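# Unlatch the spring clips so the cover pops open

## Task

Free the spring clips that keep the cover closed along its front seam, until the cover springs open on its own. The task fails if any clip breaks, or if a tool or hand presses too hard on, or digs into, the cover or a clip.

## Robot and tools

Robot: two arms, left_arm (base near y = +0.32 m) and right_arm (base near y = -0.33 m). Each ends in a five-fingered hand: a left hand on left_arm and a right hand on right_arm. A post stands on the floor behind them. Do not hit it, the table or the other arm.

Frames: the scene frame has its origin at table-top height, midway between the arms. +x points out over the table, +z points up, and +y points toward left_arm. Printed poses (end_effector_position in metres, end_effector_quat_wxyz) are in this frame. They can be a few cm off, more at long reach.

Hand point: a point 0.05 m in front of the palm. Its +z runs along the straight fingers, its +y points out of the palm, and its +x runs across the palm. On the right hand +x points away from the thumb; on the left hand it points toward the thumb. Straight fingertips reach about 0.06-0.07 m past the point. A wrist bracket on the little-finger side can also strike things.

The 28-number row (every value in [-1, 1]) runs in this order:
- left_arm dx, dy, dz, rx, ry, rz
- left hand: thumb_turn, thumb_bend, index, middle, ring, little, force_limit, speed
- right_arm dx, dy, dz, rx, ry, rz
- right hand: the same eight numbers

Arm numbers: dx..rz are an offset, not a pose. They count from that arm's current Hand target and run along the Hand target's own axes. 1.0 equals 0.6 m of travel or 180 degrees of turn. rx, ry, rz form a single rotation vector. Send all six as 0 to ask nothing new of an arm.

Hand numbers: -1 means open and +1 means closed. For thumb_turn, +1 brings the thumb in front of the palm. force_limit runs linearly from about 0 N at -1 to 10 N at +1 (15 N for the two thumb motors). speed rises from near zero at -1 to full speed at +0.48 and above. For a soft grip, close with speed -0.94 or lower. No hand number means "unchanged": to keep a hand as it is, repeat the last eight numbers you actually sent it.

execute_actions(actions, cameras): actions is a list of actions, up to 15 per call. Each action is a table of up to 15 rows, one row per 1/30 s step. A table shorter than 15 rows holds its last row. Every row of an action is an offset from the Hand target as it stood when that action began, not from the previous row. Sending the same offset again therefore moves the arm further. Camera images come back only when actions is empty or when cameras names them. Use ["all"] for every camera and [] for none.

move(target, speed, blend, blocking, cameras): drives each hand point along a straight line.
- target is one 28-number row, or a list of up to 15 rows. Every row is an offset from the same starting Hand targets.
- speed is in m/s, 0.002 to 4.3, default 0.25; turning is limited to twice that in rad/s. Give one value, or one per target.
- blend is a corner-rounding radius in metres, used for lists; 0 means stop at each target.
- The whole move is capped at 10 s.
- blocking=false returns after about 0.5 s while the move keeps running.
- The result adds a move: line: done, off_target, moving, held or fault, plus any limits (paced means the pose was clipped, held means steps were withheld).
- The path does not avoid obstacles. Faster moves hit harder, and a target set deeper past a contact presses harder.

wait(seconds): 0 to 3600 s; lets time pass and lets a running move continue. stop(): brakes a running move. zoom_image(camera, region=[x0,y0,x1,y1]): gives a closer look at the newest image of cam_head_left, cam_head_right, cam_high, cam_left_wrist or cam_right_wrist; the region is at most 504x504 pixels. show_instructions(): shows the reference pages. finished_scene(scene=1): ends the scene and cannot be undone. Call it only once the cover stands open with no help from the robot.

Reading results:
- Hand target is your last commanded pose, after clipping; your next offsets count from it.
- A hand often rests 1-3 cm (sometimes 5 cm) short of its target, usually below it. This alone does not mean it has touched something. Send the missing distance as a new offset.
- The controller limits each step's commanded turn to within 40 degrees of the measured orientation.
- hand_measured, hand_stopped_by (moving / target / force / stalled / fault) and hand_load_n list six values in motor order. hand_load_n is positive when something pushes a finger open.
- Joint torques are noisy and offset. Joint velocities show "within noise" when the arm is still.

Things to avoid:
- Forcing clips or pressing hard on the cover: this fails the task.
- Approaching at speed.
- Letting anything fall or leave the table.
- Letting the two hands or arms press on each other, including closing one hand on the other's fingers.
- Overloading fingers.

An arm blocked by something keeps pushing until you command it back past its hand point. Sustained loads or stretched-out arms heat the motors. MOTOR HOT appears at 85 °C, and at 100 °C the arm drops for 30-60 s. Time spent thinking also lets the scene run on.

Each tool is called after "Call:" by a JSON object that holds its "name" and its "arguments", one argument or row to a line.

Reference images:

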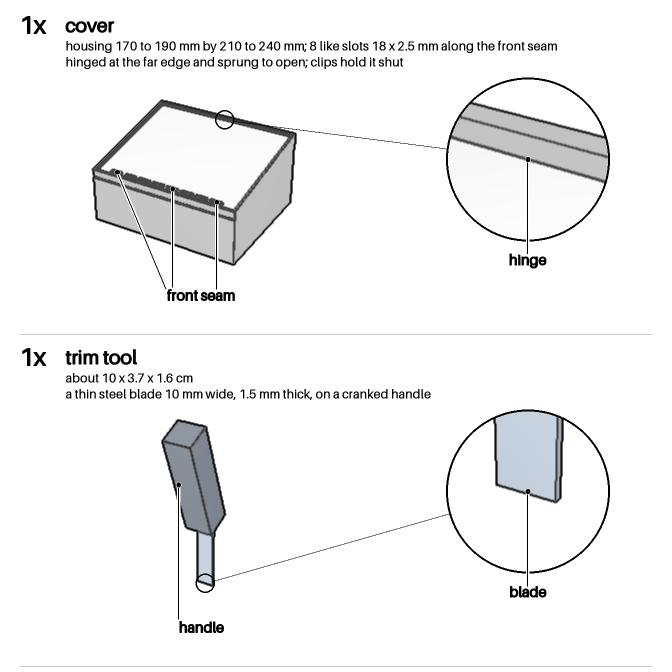

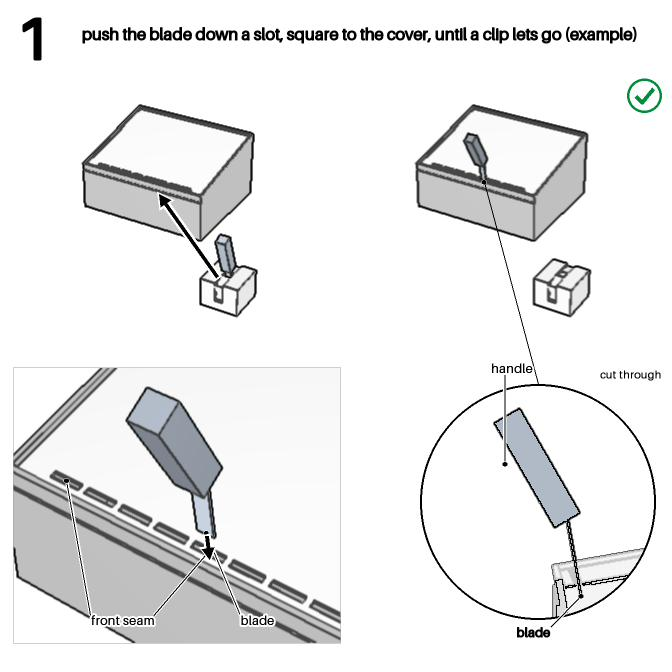

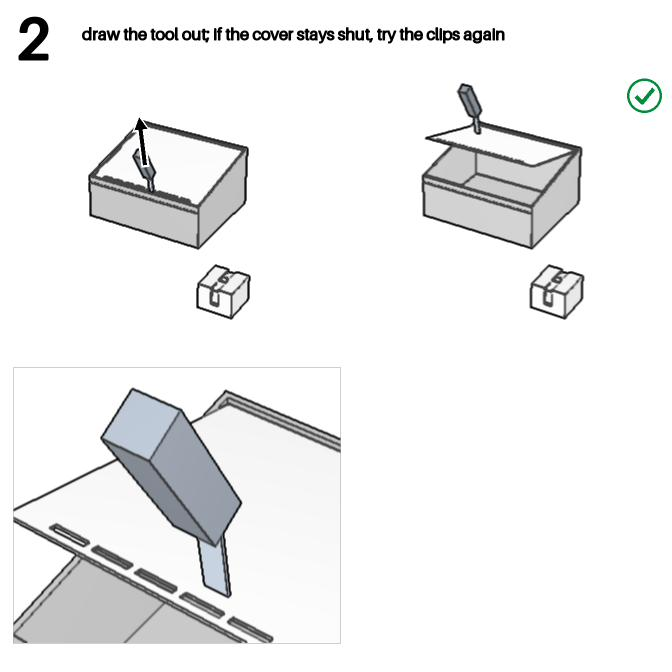

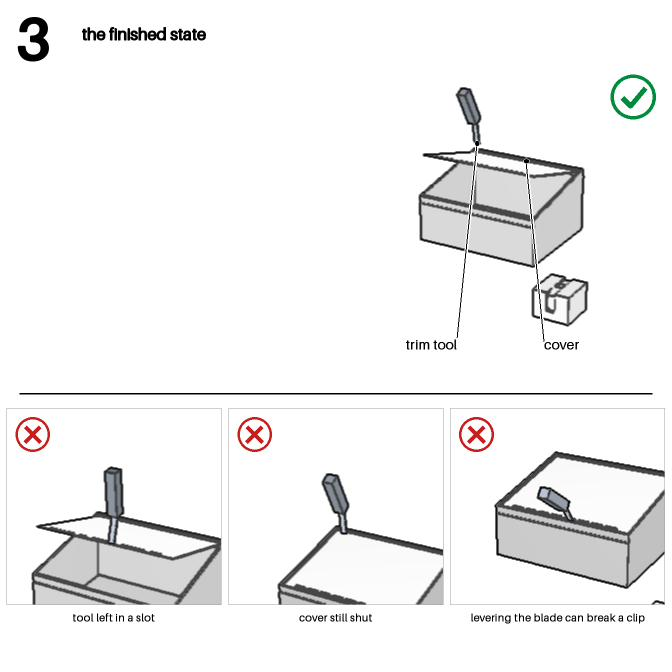

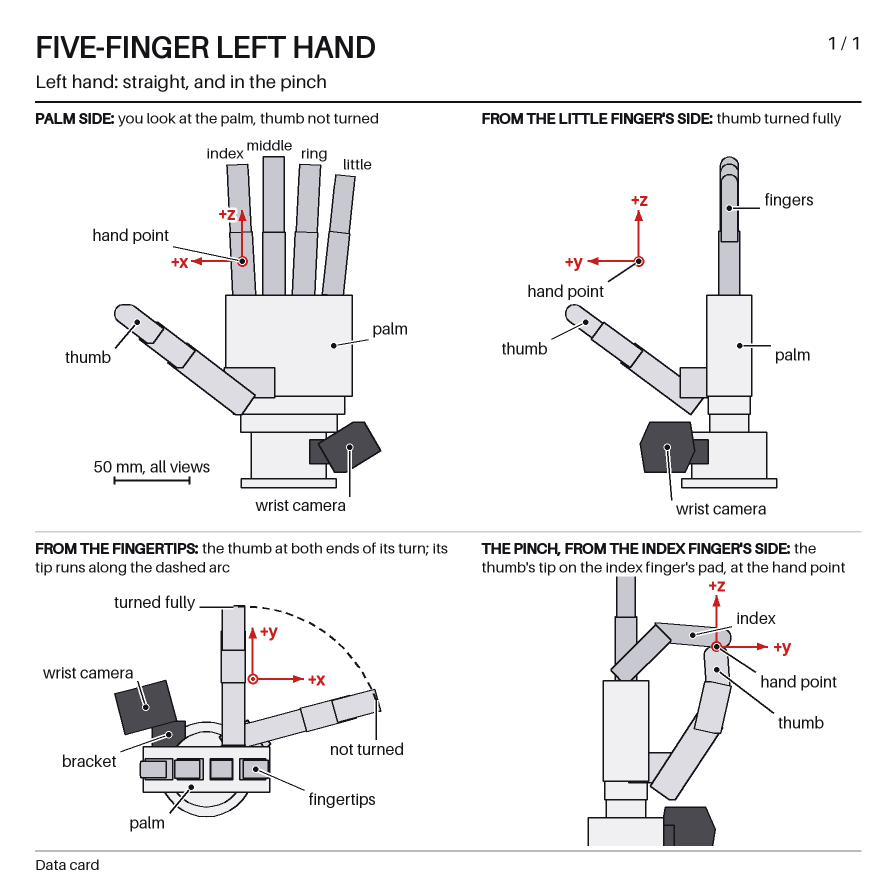

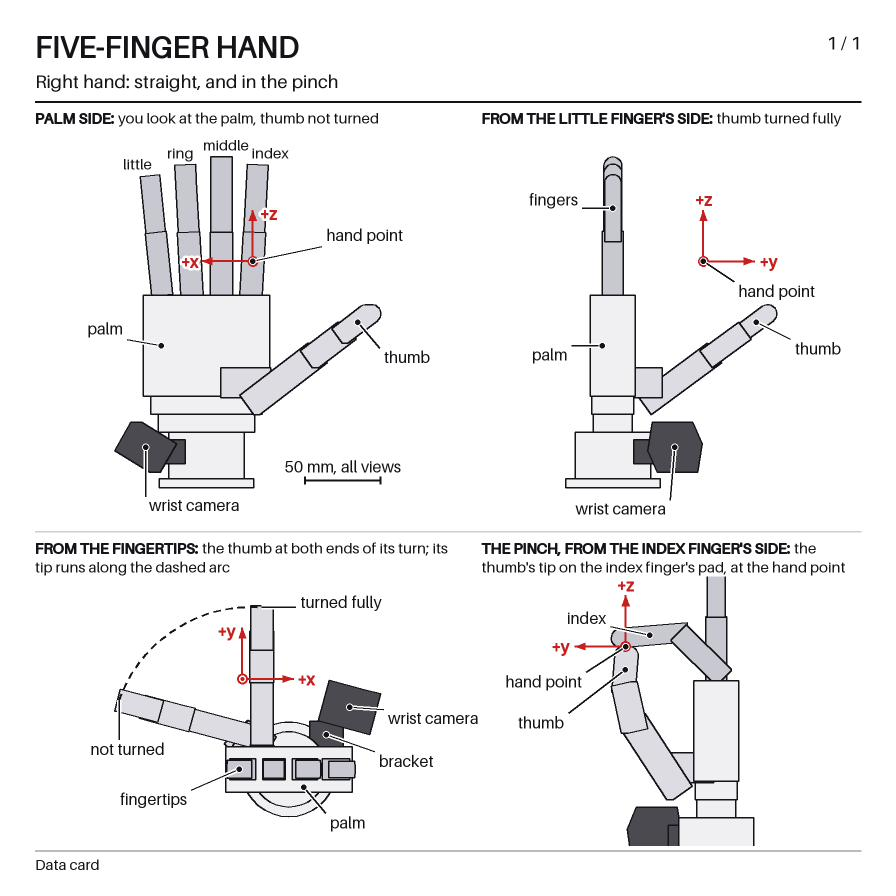

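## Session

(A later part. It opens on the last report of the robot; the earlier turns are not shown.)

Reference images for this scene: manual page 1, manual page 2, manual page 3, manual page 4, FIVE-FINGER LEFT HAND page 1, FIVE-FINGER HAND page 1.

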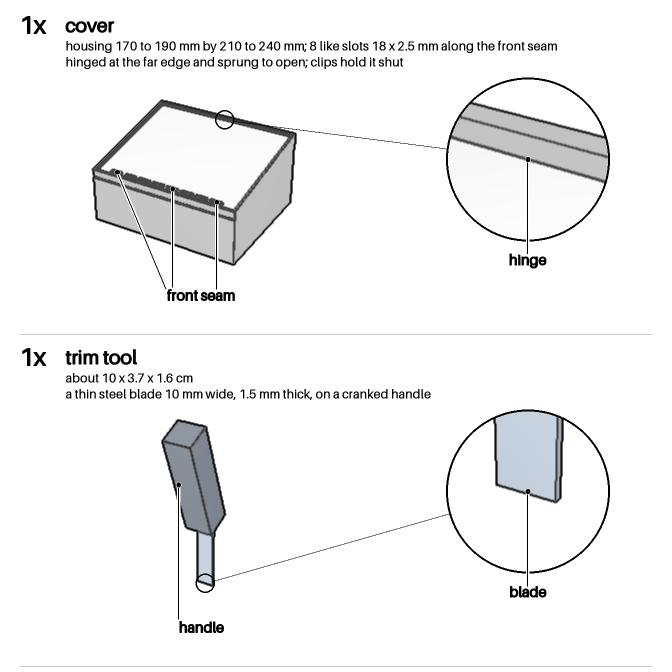

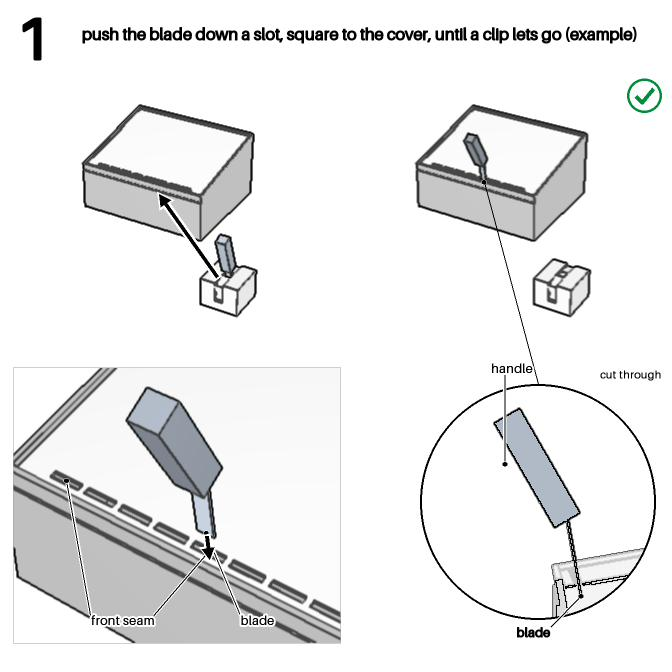

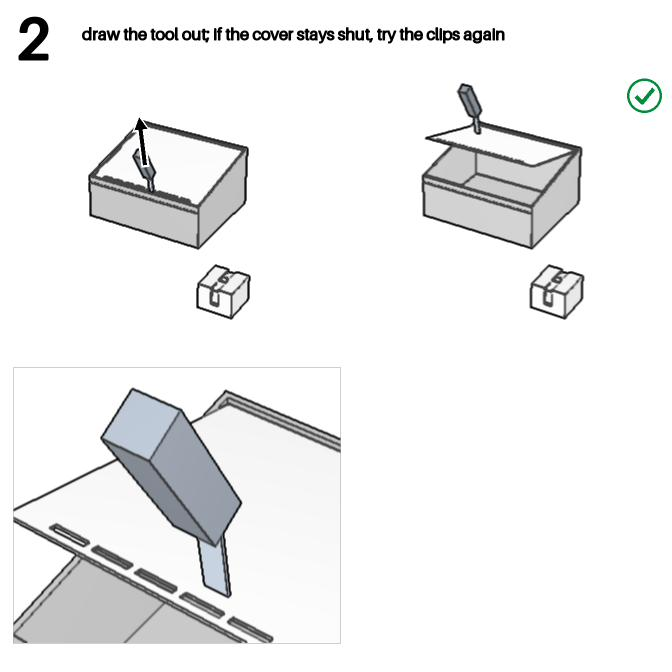

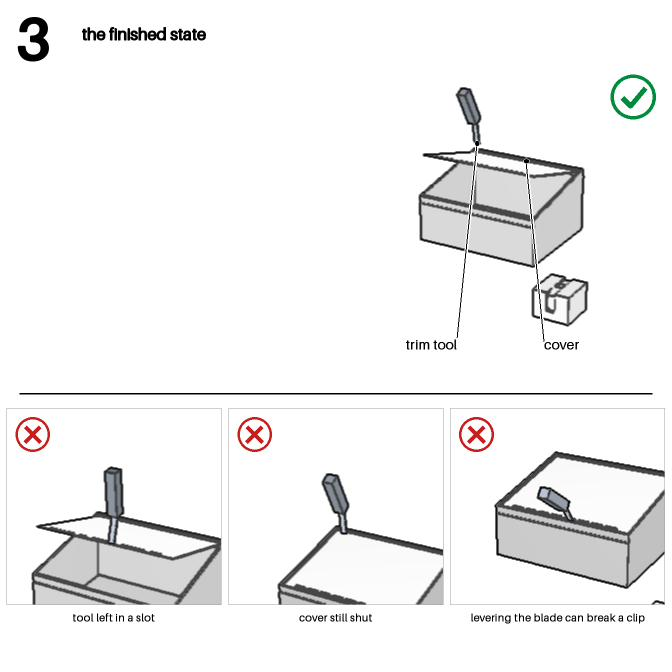

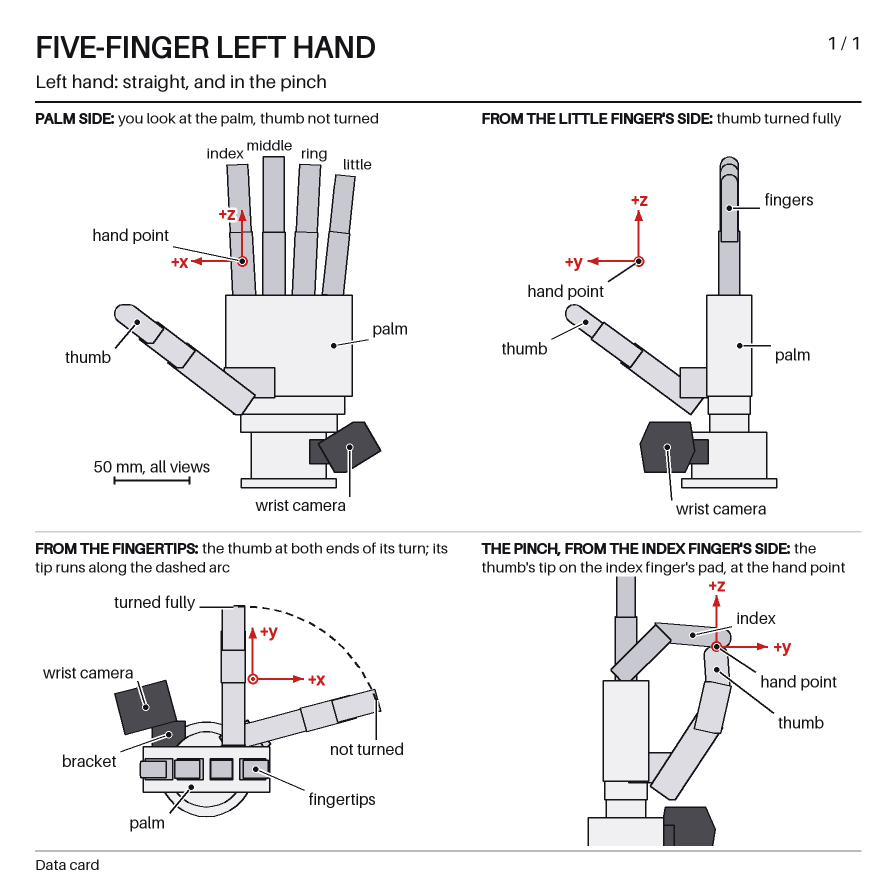

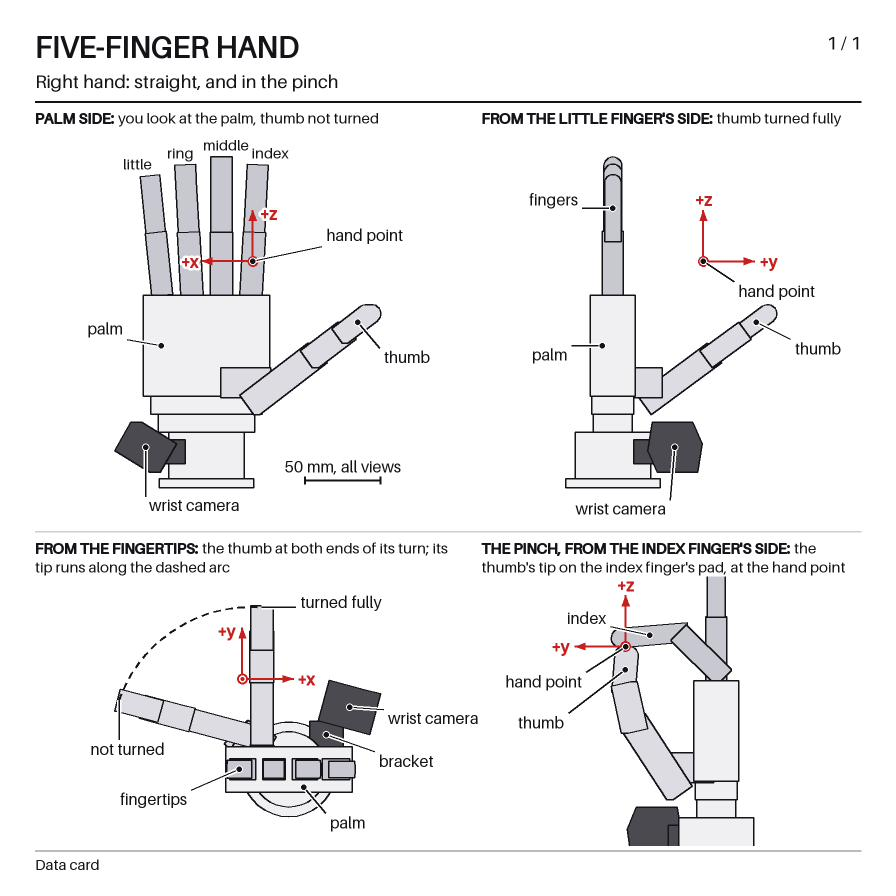

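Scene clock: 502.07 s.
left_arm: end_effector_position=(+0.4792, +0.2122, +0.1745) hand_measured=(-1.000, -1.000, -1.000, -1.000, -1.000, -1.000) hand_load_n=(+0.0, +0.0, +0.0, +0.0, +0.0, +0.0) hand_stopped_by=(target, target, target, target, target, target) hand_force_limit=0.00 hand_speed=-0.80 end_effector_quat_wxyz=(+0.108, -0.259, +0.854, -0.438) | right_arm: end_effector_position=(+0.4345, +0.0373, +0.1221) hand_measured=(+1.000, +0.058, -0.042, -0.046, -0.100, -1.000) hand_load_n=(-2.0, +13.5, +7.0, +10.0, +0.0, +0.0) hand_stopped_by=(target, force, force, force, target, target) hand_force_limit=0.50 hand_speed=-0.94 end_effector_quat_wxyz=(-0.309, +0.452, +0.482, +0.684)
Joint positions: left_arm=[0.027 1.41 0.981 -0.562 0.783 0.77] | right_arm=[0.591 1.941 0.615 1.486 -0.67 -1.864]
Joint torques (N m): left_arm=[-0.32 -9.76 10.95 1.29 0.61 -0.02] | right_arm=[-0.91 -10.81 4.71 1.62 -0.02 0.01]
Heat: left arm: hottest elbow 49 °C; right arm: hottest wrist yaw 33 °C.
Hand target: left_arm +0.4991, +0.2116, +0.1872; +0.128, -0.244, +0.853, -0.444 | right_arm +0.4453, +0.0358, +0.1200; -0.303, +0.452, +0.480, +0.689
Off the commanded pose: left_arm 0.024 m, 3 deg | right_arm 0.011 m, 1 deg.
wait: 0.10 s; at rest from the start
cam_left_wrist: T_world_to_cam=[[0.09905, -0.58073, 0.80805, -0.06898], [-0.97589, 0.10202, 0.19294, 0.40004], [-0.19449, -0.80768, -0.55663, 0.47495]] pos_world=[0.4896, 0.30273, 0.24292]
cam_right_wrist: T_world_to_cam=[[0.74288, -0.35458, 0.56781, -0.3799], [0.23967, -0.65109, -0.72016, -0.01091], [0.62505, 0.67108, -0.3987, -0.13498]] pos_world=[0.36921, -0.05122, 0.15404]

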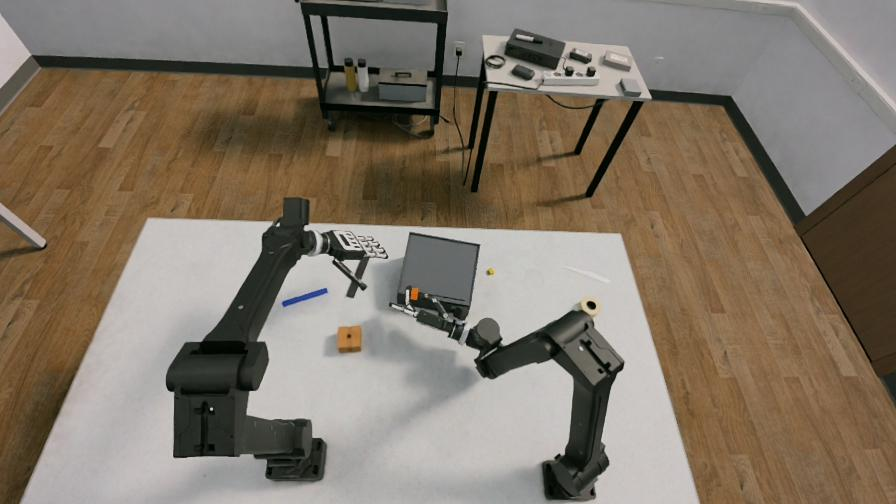

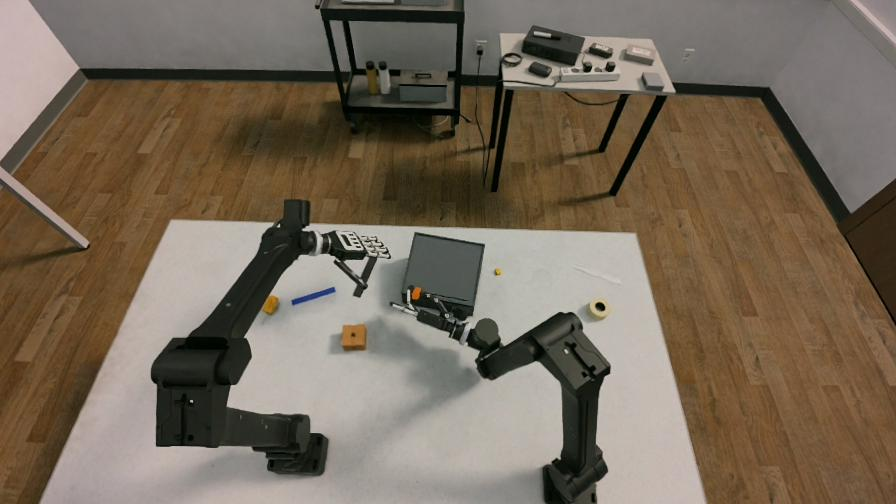

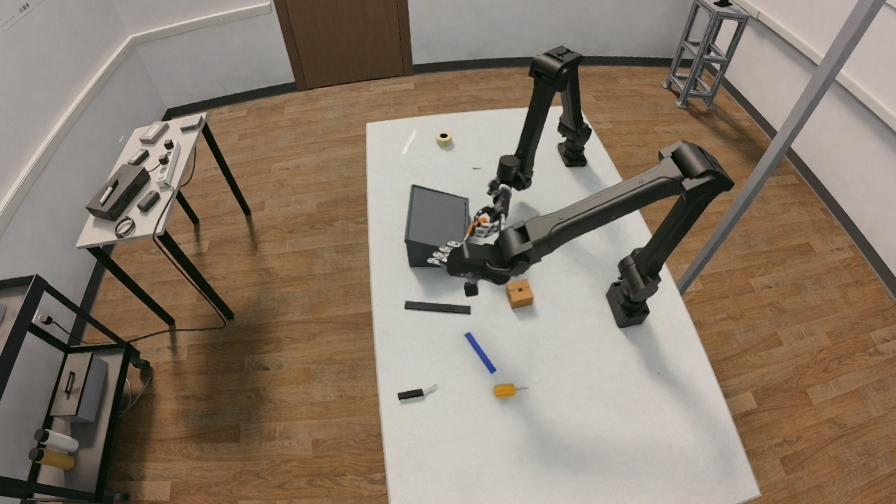

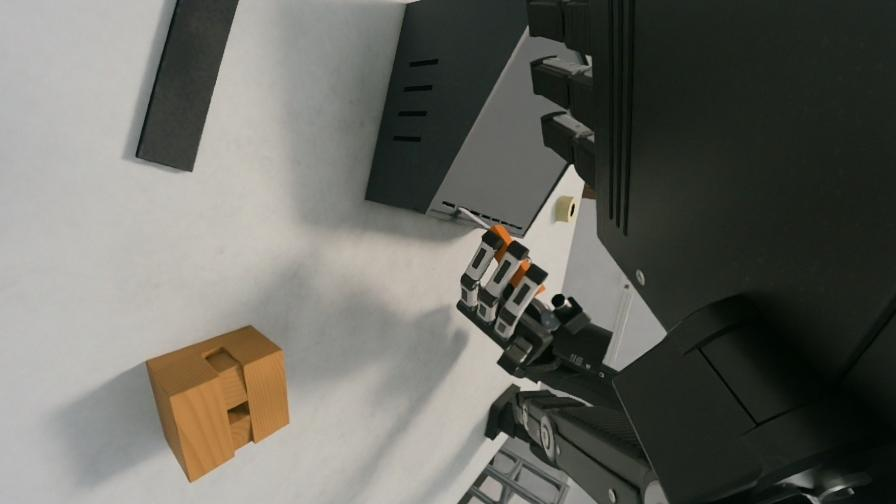

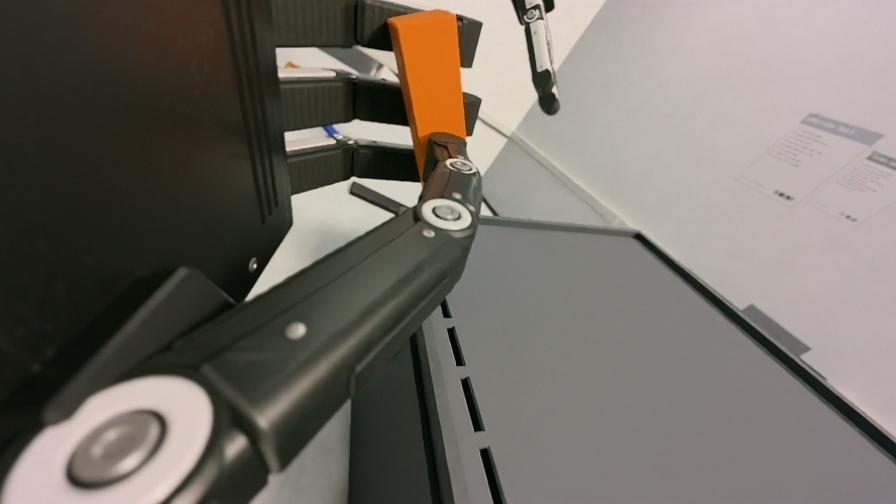

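Call:
{"name": "move", "arguments": {
  "target": [0,0,0,0,0,0,-1,-1,-1,-1,-1,-1,0,-0.8,-0.0251,-0.0097,-0.0114,-0.0005,-0.0032,0.0164,1,0.1,0.35,0.35,-0.1,-1,0.5,-0.94],
  "speed": 0.03,
  "cameras": ["cam_left_wrist"]
}}

Call:
{"name": "zoom_image", "arguments": {
  "camera": "cam_left_wrist",
  "region": [450, 198, 510, 246]
}}

Scene clock: 505.30 s.
left_arm: end_effector_position=(+0.4792, +0.2122, +0.1745) hand_measured=(-1.000, -1.000, -1.000, -1.000, -1.000, -1.000) hand_load_n=(+0.0, +0.0, +0.0, +0.0, +0.0, +0.0) hand_stopped_by=(target, target, target, target, target, target) hand_force_limit=0.00 hand_speed=-0.80 end_effector_quat_wxyz=(+0.108, -0.259, +0.854, -0.438) | right_arm: end_effector_position=(+0.4337, +0.0364, +0.1210) hand_measured=(+1.000, +0.058, -0.042, -0.046, -0.100, -1.000) hand_load_n=(-2.0, +13.5, +7.0, +10.0, +0.0, +0.0) hand_stopped_by=(target, force, force, force, target, target) hand_force_limit=0.50 hand_speed=-0.94 end_effector_quat_wxyz=(-0.310, +0.446, +0.479, +0.689)
Joint positions: left_arm=[0.027 1.41 0.981 -0.562 0.783 0.77] | right_arm=[0.59 1.964 0.617 1.531 -0.672 -1.854]
Joint torques (N m): left_arm=[-0.26 -9.82 10.95 1.28 0.61 -0.02] | right_arm=[-1.32 -9.99 3.9 1.02 0 0.37]
Heat: left arm: hottest elbow 49 °C; right arm: hottest wrist yaw 33 °C.
Hand target: left_arm +0.4991, +0.2116, +0.1872; +0.128, -0.244, +0.853, -0.444 | right_arm +0.4442, +0.0312, +0.1030; -0.318, +0.468, +0.469, +0.679
Off the commanded pose: left_arm 0.024 m, 3 deg | right_arm 0.021 m, 3 deg.
move: off_target (right_arm)
cam_left_wrist: T_world_to_cam=[[0.09905, -0.58073, 0.80805, -0.06898], [-0.97589, 0.10202, 0.19294, 0.40004], [-0.19449, -0.80768, -0.55663, 0.47495]] pos_world=[0.4896, 0.30273, 0.24292]

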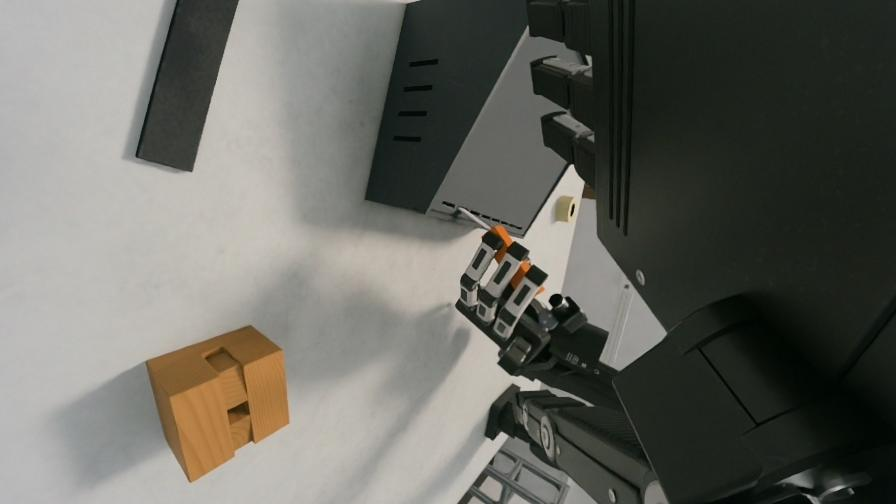

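Scaled by 8.400 from the camera's image (finer frame: 1280x720).

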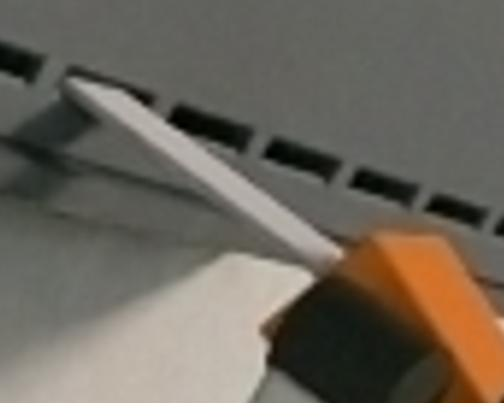

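Call:
{"name": "move", "arguments": {
  "target": [0,0,0,0,0,0,-1,-1,-1,-1,-1,-1,0,-0.8,-0.0251,-0.0097,-0.0114,-0.0005,-0.0032,0.0164,1,0.1,0.35,0.35,-0.1,-1,0.5,-0.94],
  "speed": 0.03,
  "cameras": ["cam_left_wrist"]
}}

Call:
{"name": "zoom_image", "arguments": {
  "camera": "cam_left_wrist",
  "region": [450, 198, 510, 246]
}}

Scene clock: 506.83 s.
left_arm: end_effector_position=(+0.4792, +0.2122, +0.1745) hand_measured=(-1.000, -1.000, -1.000, -1.000, -1.000, -1.000) hand_load_n=(+0.0, +0.0, +0.0, +0.0, +0.0, +0.0) hand_stopped_by=(target, target, target, target, target, target) hand_force_limit=0.00 hand_speed=-0.80 end_effector_quat_wxyz=(+0.108, -0.259, +0.854, -0.438) | right_arm: end_effector_position=(+0.4337, +0.0350, +0.1201) hand_measured=(+1.000, +0.058, -0.042, -0.046, -0.100, -1.000) hand_load_n=(-2.0, +13.5, +7.5, +10.0, +0.0, +0.0) hand_stopped_by=(target, force, force, force, target, target) hand_force_limit=0.50 hand_speed=-0.94 end_effector_quat_wxyz=(-0.318, +0.443, +0.471, +0.693)
Joint positions: left_arm=[0.027 1.41 0.981 -0.562 0.783 0.77] | right_arm=[0.587 1.986 0.62 1.576 -0.674 -1.825]
Joint torques (N m): left_arm=[-0.21 -9.76 10.95 1.28 0.62 -0.02] | right_arm=[-1.49 -9.05 2.91 0.43 0.03 0.51]
Heat: left arm: hottest elbow 49 °C; right arm: hottest wrist yaw 33 °C.
Hand target: left_arm +0.4991, +0.2116, +0.1872; +0.128, -0.244, +0.853, -0.444 | right_arm +0.4423, +0.0269, +0.0862; -0.332, +0.483, +0.458, +0.668
Off the commanded pose: left_arm 0.024 m, 3 deg | right_arm 0.036 m, 6 deg.
joint read past its limit (right arm) — joint 4 (wrist pitch), upper limit.
move: off_target (right_arm)
cam_left_wrist: T_world_to_cam=[[0.09905, -0.58073, 0.80805, -0.06898], [-0.97589, 0.10202, 0.19294, 0.40004], [-0.19449, -0.80768, -0.55663, 0.47495]] pos_world=[0.4896, 0.30273, 0.24292]

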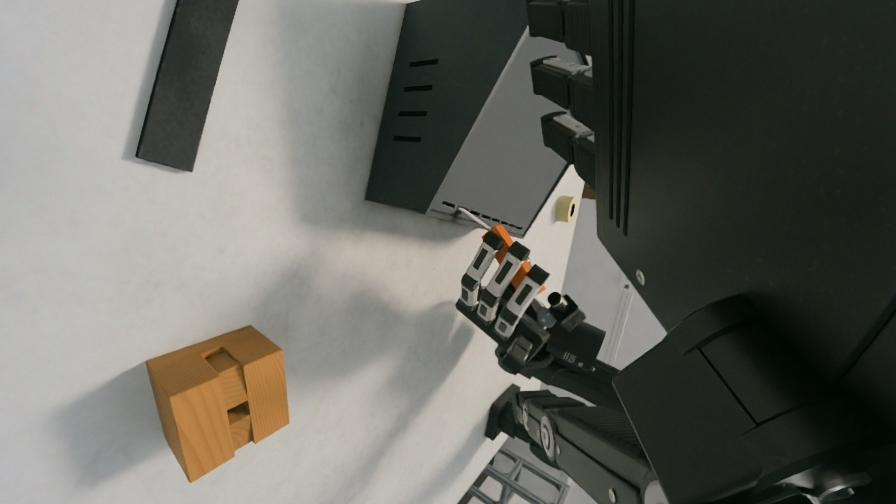

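Scaled by 8.400 from the camera's image (finer frame: 1280x720).

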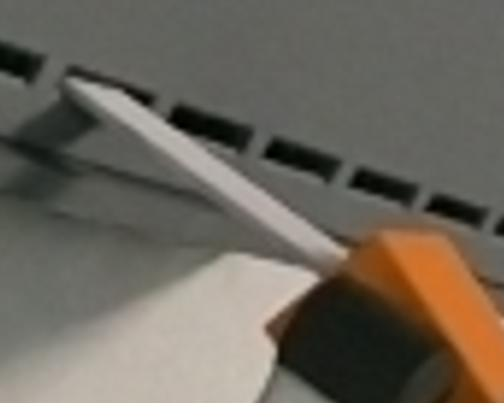

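Call:
{"name": "move", "arguments": {
  "target": [0,0,0,0,0,0,-1,-1,-1,-1,-1,-1,0,-0.8,-0.0266,-0.0013,-0.0013,0,0,0,1,0.1,0.35,0.35,-0.1,-1,0.5,-0.94],
  "speed": 0.03,
  "cameras": ["cam_left_wrist"]
}}

Call:
{"name": "zoom_image", "arguments": {
  "camera": "cam_left_wrist",
  "region": [450, 198, 510, 246]
}}

Scene clock: 509.30 s.
left_arm: end_effector_position=(+0.4792, +0.2122, +0.1745) hand_measured=(-1.000, -1.000, -1.000, -1.000, -1.000, -1.000) hand_load_n=(+0.0, +0.0, +0.0, +0.0, +0.0, +0.0) hand_stopped_by=(target, target, target, target, target, target) hand_force_limit=0.00 hand_speed=-0.80 end_effector_quat_wxyz=(+0.108, -0.259, +0.854, -0.438) | right_arm: end_effector_position=(+0.4342, +0.0374, +0.1177) hand_measured=(+1.000, +0.058, -0.040, -0.046, -0.100, -1.000) hand_load_n=(-6.5, +14.0, +1.0, +14.0, +0.5, +0.0) hand_stopped_by=(target, force, force, force, target, target) hand_force_limit=0.50 hand_speed=-0.94 end_effector_quat_wxyz=(-0.316, +0.437, +0.478, +0.693)
Joint positions: left_arm=[0.027 1.41 0.981 -0.562 0.783 0.77] | right_arm=[0.586 1.997 0.629 1.576 -0.687 -1.841]
Joint torques (N m): left_arm=[-0.26 -9.76 10.96 1.28 0.61 -0.02] | right_arm=[-1.85 -6.71 3.14 1.06 0.34 0.59]
Heat: left arm: hottest elbow 49 °C; right arm: hottest wrist yaw 33 °C.
Hand target: left_arm +0.4991, +0.2116, +0.1872; +0.128, -0.244, +0.853, -0.444 | right_arm +0.4463, +0.0265, +0.0708; -0.332, +0.483, +0.458, +0.668
Off the commanded pose: left_arm 0.024 m, 3 deg | right_arm 0.050 m, 7 deg.
joint read past its limit (right arm) — joint 4 (wrist pitch), upper limit.
joint sent to its limit (right arm) — joint 4 (wrist pitch), upper limit. The joint targets are off in position, not in orientation.
move: off_target (right_arm)
cam_left_wrist: T_world_to_cam=[[0.09905, -0.58073, 0.80805, -0.06898], [-0.97589, 0.10202, 0.19294, 0.40004], [-0.19449, -0.80768, -0.55663, 0.47495]] pos_world=[0.4896, 0.30273, 0.24292]

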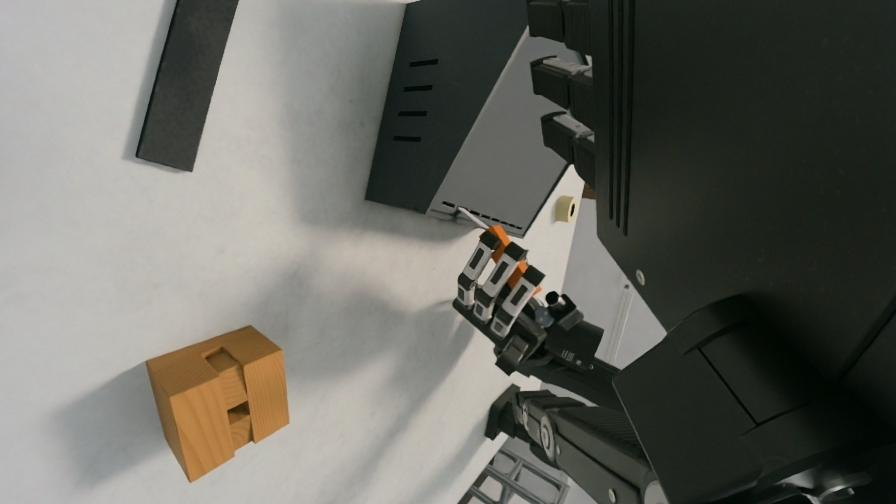

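Scaled by 8.400 from the camera's image (finer frame: 1280x720).

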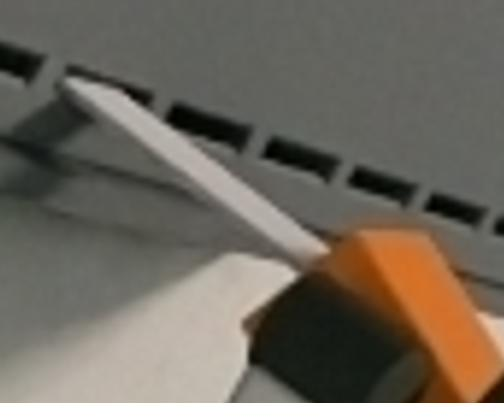

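Call:
{"name": "move", "arguments": {
  "target": [0,0,0,0,0,0,-1,-1,-1,-1,-1,-1,0,-0.8,0.0006,0.0027,-0.013,0,0,0,1,0.1,0.35,0.35,-0.1,-1,0.5,-0.94],
  "speed": 0.03,
  "cameras": ["cam_left_wrist"]
}}

Call:
{"name": "zoom_image", "arguments": {
  "camera": "cam_left_wrist",
  "region": [450, 198, 510, 246]
}}

Scene clock: 510.93 s.
left_arm: end_effector_position=(+0.4792, +0.2122, +0.1745) hand_measured=(-1.000, -1.000, -1.000, -1.000, -1.000, -1.000) hand_load_n=(-0.5, +0.0, +0.0, +0.0, +0.0, +0.0) hand_stopped_by=(target, target, target, target, target, target) hand_force_limit=0.00 hand_speed=-0.80 end_effector_quat_wxyz=(+0.108, -0.259, +0.854, -0.438) | right_arm: end_effector_position=(+0.4340, +0.0362, +0.1176) hand_measured=(+1.000, +0.058, -0.040, -0.046, -0.100, -1.000) hand_load_n=(-5.0, +13.0, +4.0, +13.0, +0.0, +0.0) hand_stopped_by=(target, force, force, force, target, target) hand_force_limit=0.50 hand_speed=-0.94 end_effector_quat_wxyz=(-0.317, +0.434, +0.482, +0.691)
Joint positions: left_arm=[0.027 1.41 0.981 -0.562 0.783 0.77] | right_arm=[0.578 1.997 0.629 1.576 -0.705 -1.843]
Joint torques (N m): left_arm=[-0.26 -9.82 10.95 1.26 0.62 -0.02] | right_arm=[-2.55 -7.41 2.14 1.07 0.43 0.59]
Heat: left arm: hottest elbow 49 °C; right arm: hottest wrist yaw 33 °C.
Hand target: left_arm +0.4991, +0.2116, +0.1872; +0.128, -0.244, +0.853, -0.444 | right_arm +0.4450, +0.0186, +0.0707; -0.332, +0.483, +0.458, +0.668
Off the commanded pose: left_arm 0.024 m, 3 deg | right_arm 0.051 m, 7 deg.
joint read past its limit (right arm) — joint 4 (wrist pitch), upper limit.
joint sent to its limit (right arm) — joint 4 (wrist pitch), upper limit. The joint targets are off in position, not in orientation.
move: off_target (right_arm)
cam_left_wrist: T_world_to_cam=[[0.09905, -0.58073, 0.80805, -0.06898], [-0.97589, 0.10202, 0.19294, 0.40004], [-0.19449, -0.80768, -0.55663, 0.47495]] pos_world=[0.4896, 0.30273, 0.24292]

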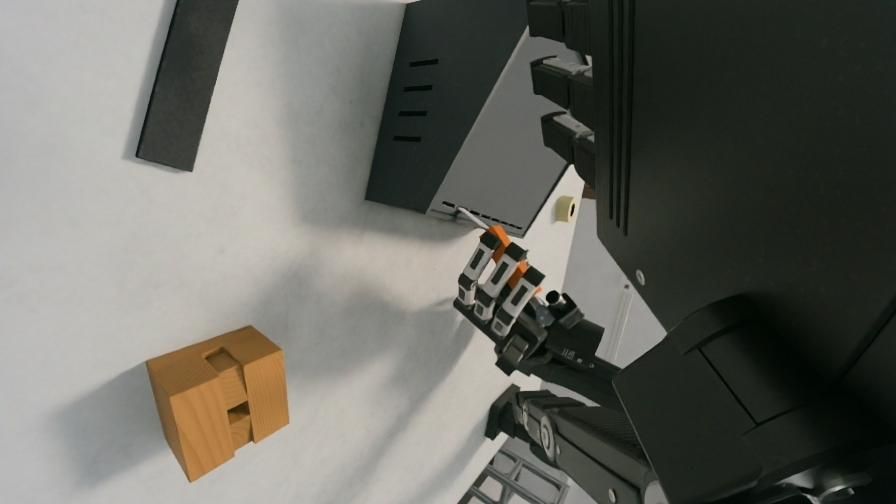

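Scaled by 8.400 from the camera's image (finer frame: 1280x720).

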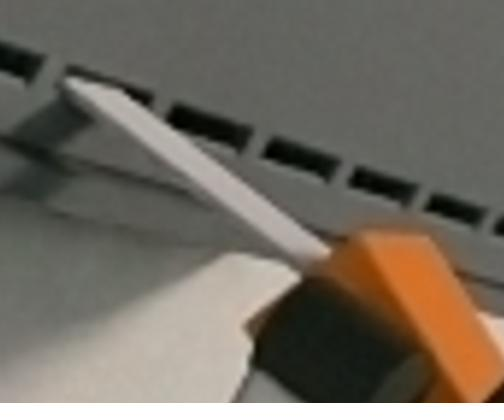

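Call:
{"name": "move", "arguments": {
  "target": [
    [0,0,0,0,0,0,-1,-1,-1,-1,-1,-1,0,-0.8,0.049,0.0049,0.0177,0.0007,0.0034,-0.0163,1,0.1,0.35,0.35,-0.1,-1,0.5,-0.94],
    [0,0,0,0,0,0,-1,-1,-1,-1,-1,-1,0,-0.8,0.0978,0.0097,0.0353,0.0013,0.0067,-0.0326,1,0.1,0.35,0.35,-0.1,-1,0.5,-0.94]
  ],
  "speed": 0.04,
  "blend": 0.003,
  "cameras": ["cam_left_wrist","cam_high"]
}}

Call:
{"name": "zoom_image", "arguments": {
  "camera": "cam_left_wrist",
  "region": [440, 190, 530, 250]
}}

Scene clock: 514.47 s.
left_arm: end_effector_position=(+0.4792, +0.2122, +0.1745) hand_measured=(-1.000, -1.000, -1.000, -1.000, -1.000, -1.000) hand_load_n=(-0.5, +0.0, +0.0, +0.0, +0.0, +0.0) hand_stopped_by=(target, target, target, target, target, target) hand_force_limit=0.00 hand_speed=-0.80 end_effector_quat_wxyz=(+0.108, -0.259, +0.854, -0.438) | right_arm: end_effector_position=(+0.4367, +0.0359, +0.1230) hand_measured=(+1.000, +0.058, -0.042, -0.046, -0.100, -1.000) hand_load_n=(+0.0, +12.0, +10.0, +9.0, +0.0, +0.0) hand_stopped_by=(target, force, force, force, target, target) hand_force_limit=0.50 hand_speed=-0.94 end_effector_quat_wxyz=(-0.315, +0.457, +0.477, +0.681)
Joint positions: left_arm=[0.027 1.41 0.981 -0.562 0.783 0.77] | right_arm=[0.586 1.936 0.618 1.481 -0.674 -1.843]
Joint torques (N m): left_arm=[-0.32 -9.82 10.95 1.28 0.61 -0.02] | right_arm=[0.21 -13.8 3.43 0.91 0.41 -0.19]
Heat: left arm: hottest elbow 49 °C; right arm: hottest wrist yaw 33 °C.
Hand target: left_arm +0.4991, +0.2116, +0.1872; +0.128, -0.244, +0.853, -0.444 | right_arm +0.4391, +0.0360, +0.1305; -0.304, +0.451, +0.480, +0.689
Off the commanded pose: left_arm 0.024 m, 3 deg | right_arm 0.008 m, 2 deg.
move: done
cam_left_wrist: T_world_to_cam=[[0.09905, -0.58073, 0.80805, -0.06898], [-0.97589, 0.10202, 0.19294, 0.40004], [-0.19449, -0.80768, -0.55663, 0.47495]] pos_world=[0.4896, 0.30273, 0.24292]
Images, in order (width x height): cam_high 896x504, cam_left_wrist 896x504.

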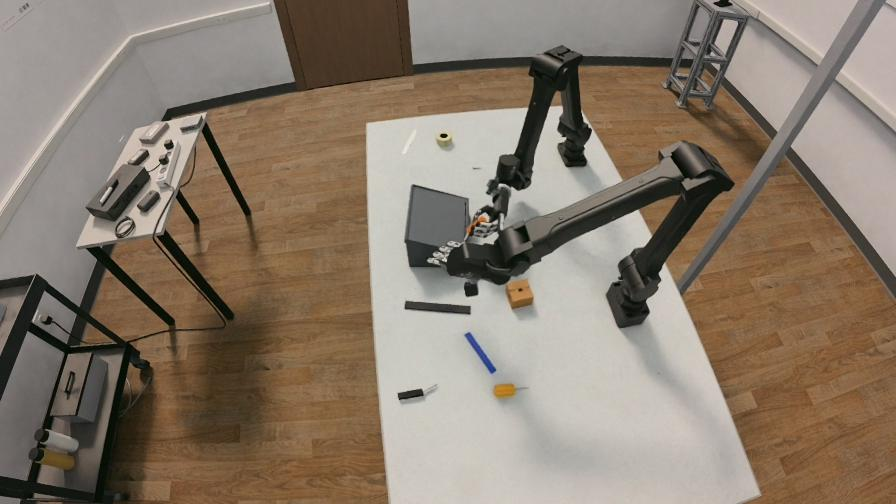

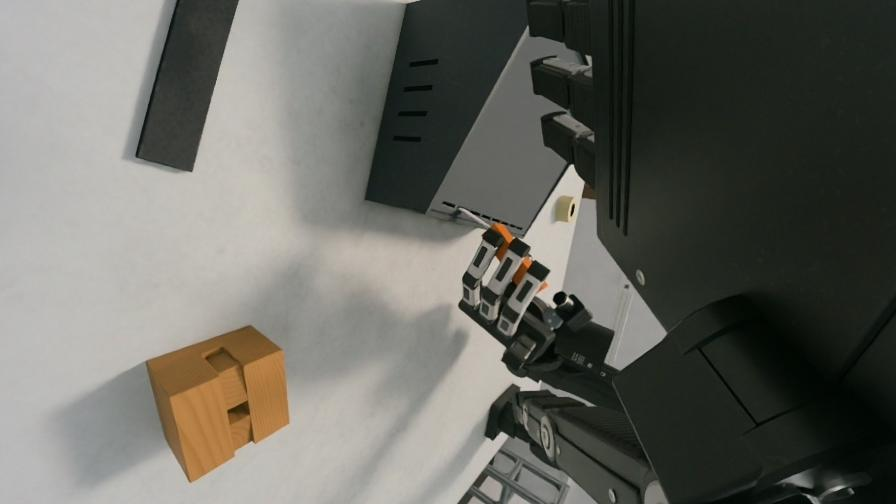

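Scaled by 5.600 from the camera's image (finer frame: 1280x720).

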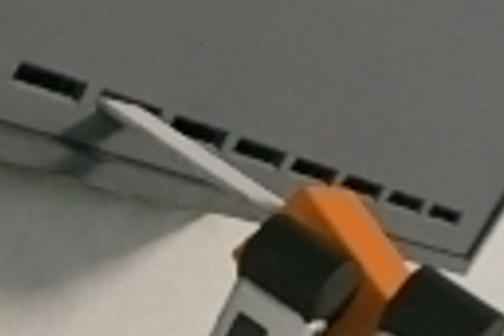

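Call:
{"name": "zoom_image", "arguments": {
  "camera": "cam_left_wrist",
  "region": [440, 190, 490, 230]
}}

Call:
{"name": "zoom_image", "arguments": {
  "camera": "cam_high",
  "region": [400, 175, 500, 275]
}}

Scaled by 10.080 from the camera's image (finer frame: 1280x720).

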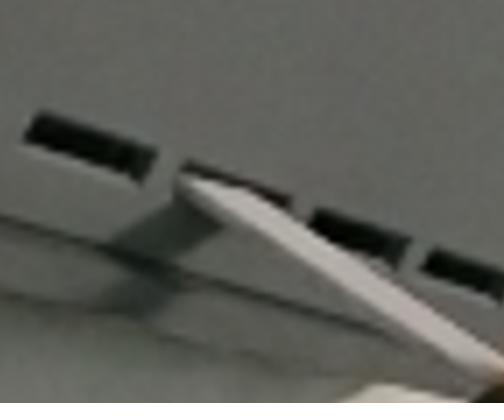

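Scaled by 5.040 from the camera's image (finer frame: 1280x720).

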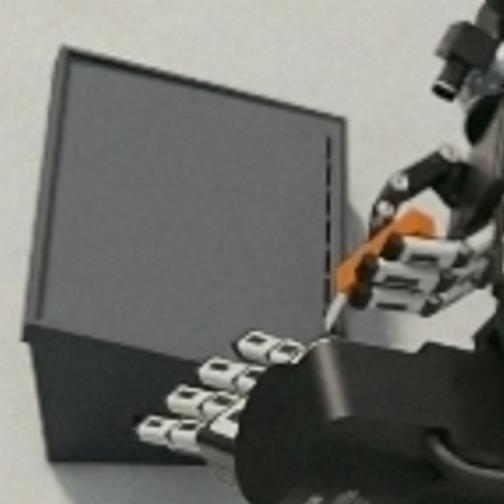

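Call:
{"name": "move", "arguments": {
  "target": [
    [0,0,0,0,0,0,-1,-1,-1,-1,-1,-1,0,-0.8,0.0067,0.0001,0.0002,0,0,0,1,0.1,0.35,0.35,-0.1,-1,0.5,-0.94]
  ],
  "speed": 0.03,
  "cameras": ["cam_left_wrist"]
}}

Call:
{"name": "zoom_image", "arguments": {
  "camera": "cam_left_wrist",
  "region": [440, 190, 490, 230]
}}

Scene clock: 516.40 s.
left_arm: end_effector_position=(+0.4792, +0.2122, +0.1745) hand_measured=(-1.000, -1.000, -1.000, -1.000, -1.000, -1.000) hand_load_n=(+0.0, +0.0, +0.0, +0.0, +0.0, +0.0) hand_stopped_by=(target, target, target, target, target, target) hand_force_limit=0.00 hand_speed=-0.80 end_effector_quat_wxyz=(+0.108, -0.259, +0.854, -0.438) | right_arm: end_effector_position=(+0.4363, +0.0353, +0.1250) hand_measured=(+1.000, +0.058, -0.042, -0.046, -0.100, -1.000) hand_load_n=(+0.0, +13.0, +10.0, +8.5, +0.0, +0.0) hand_stopped_by=(target, force, force, force, target, target) hand_force_limit=0.50 hand_speed=-0.94 end_effector_quat_wxyz=(-0.314, +0.460, +0.476, +0.680)
Joint positions: left_arm=[0.027 1.41 0.981 -0.562 0.783 0.77] | right_arm=[0.587 1.924 0.613 1.469 -0.669 -1.843]
Joint torques (N m): left_arm=[-0.32 -9.82 10.97 1.29 0.62 -0.02] | right_arm=[0.32 -13.86 3.45 1.03 0.31 -0.19]
Heat: left arm: hottest elbow 49 °C; right arm: hottest wrist yaw 33 °C.
Hand target: left_arm +0.4991, +0.2116, +0.1872; +0.128, -0.244, +0.853, -0.444 | right_arm +0.4376, +0.0362, +0.1341; -0.304, +0.451, +0.480, +0.688
Off the commanded pose: left_arm 0.024 m, 3 deg | right_arm 0.009 m, 2 deg.
move: done
cam_left_wrist: T_world_to_cam=[[0.09905, -0.58073, 0.80805, -0.06898], [-0.97589, 0.10202, 0.19294, 0.40004], [-0.19449, -0.80768, -0.55663, 0.47495]] pos_world=[0.4896, 0.30273, 0.24292]

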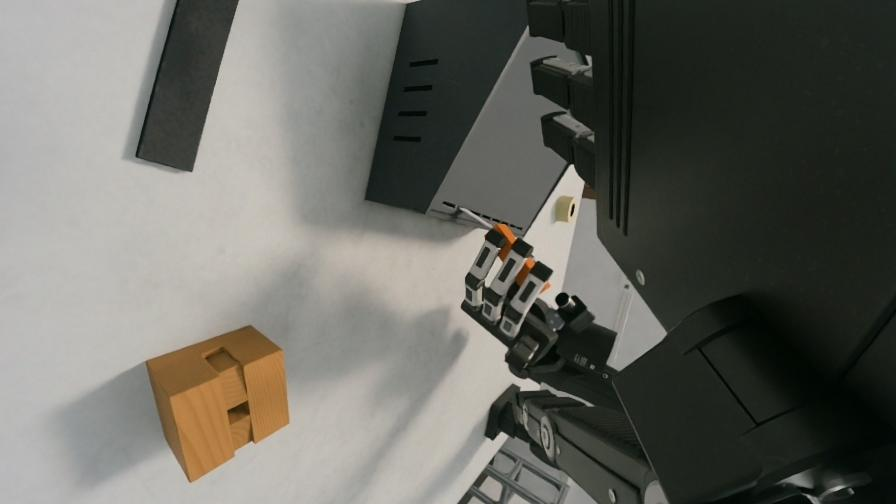

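Scaled by 10.080 from the camera's image (finer frame: 1280x720).

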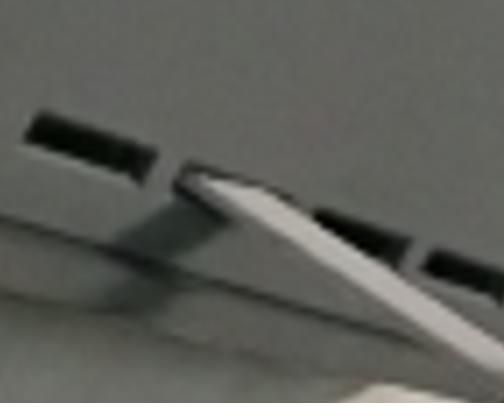

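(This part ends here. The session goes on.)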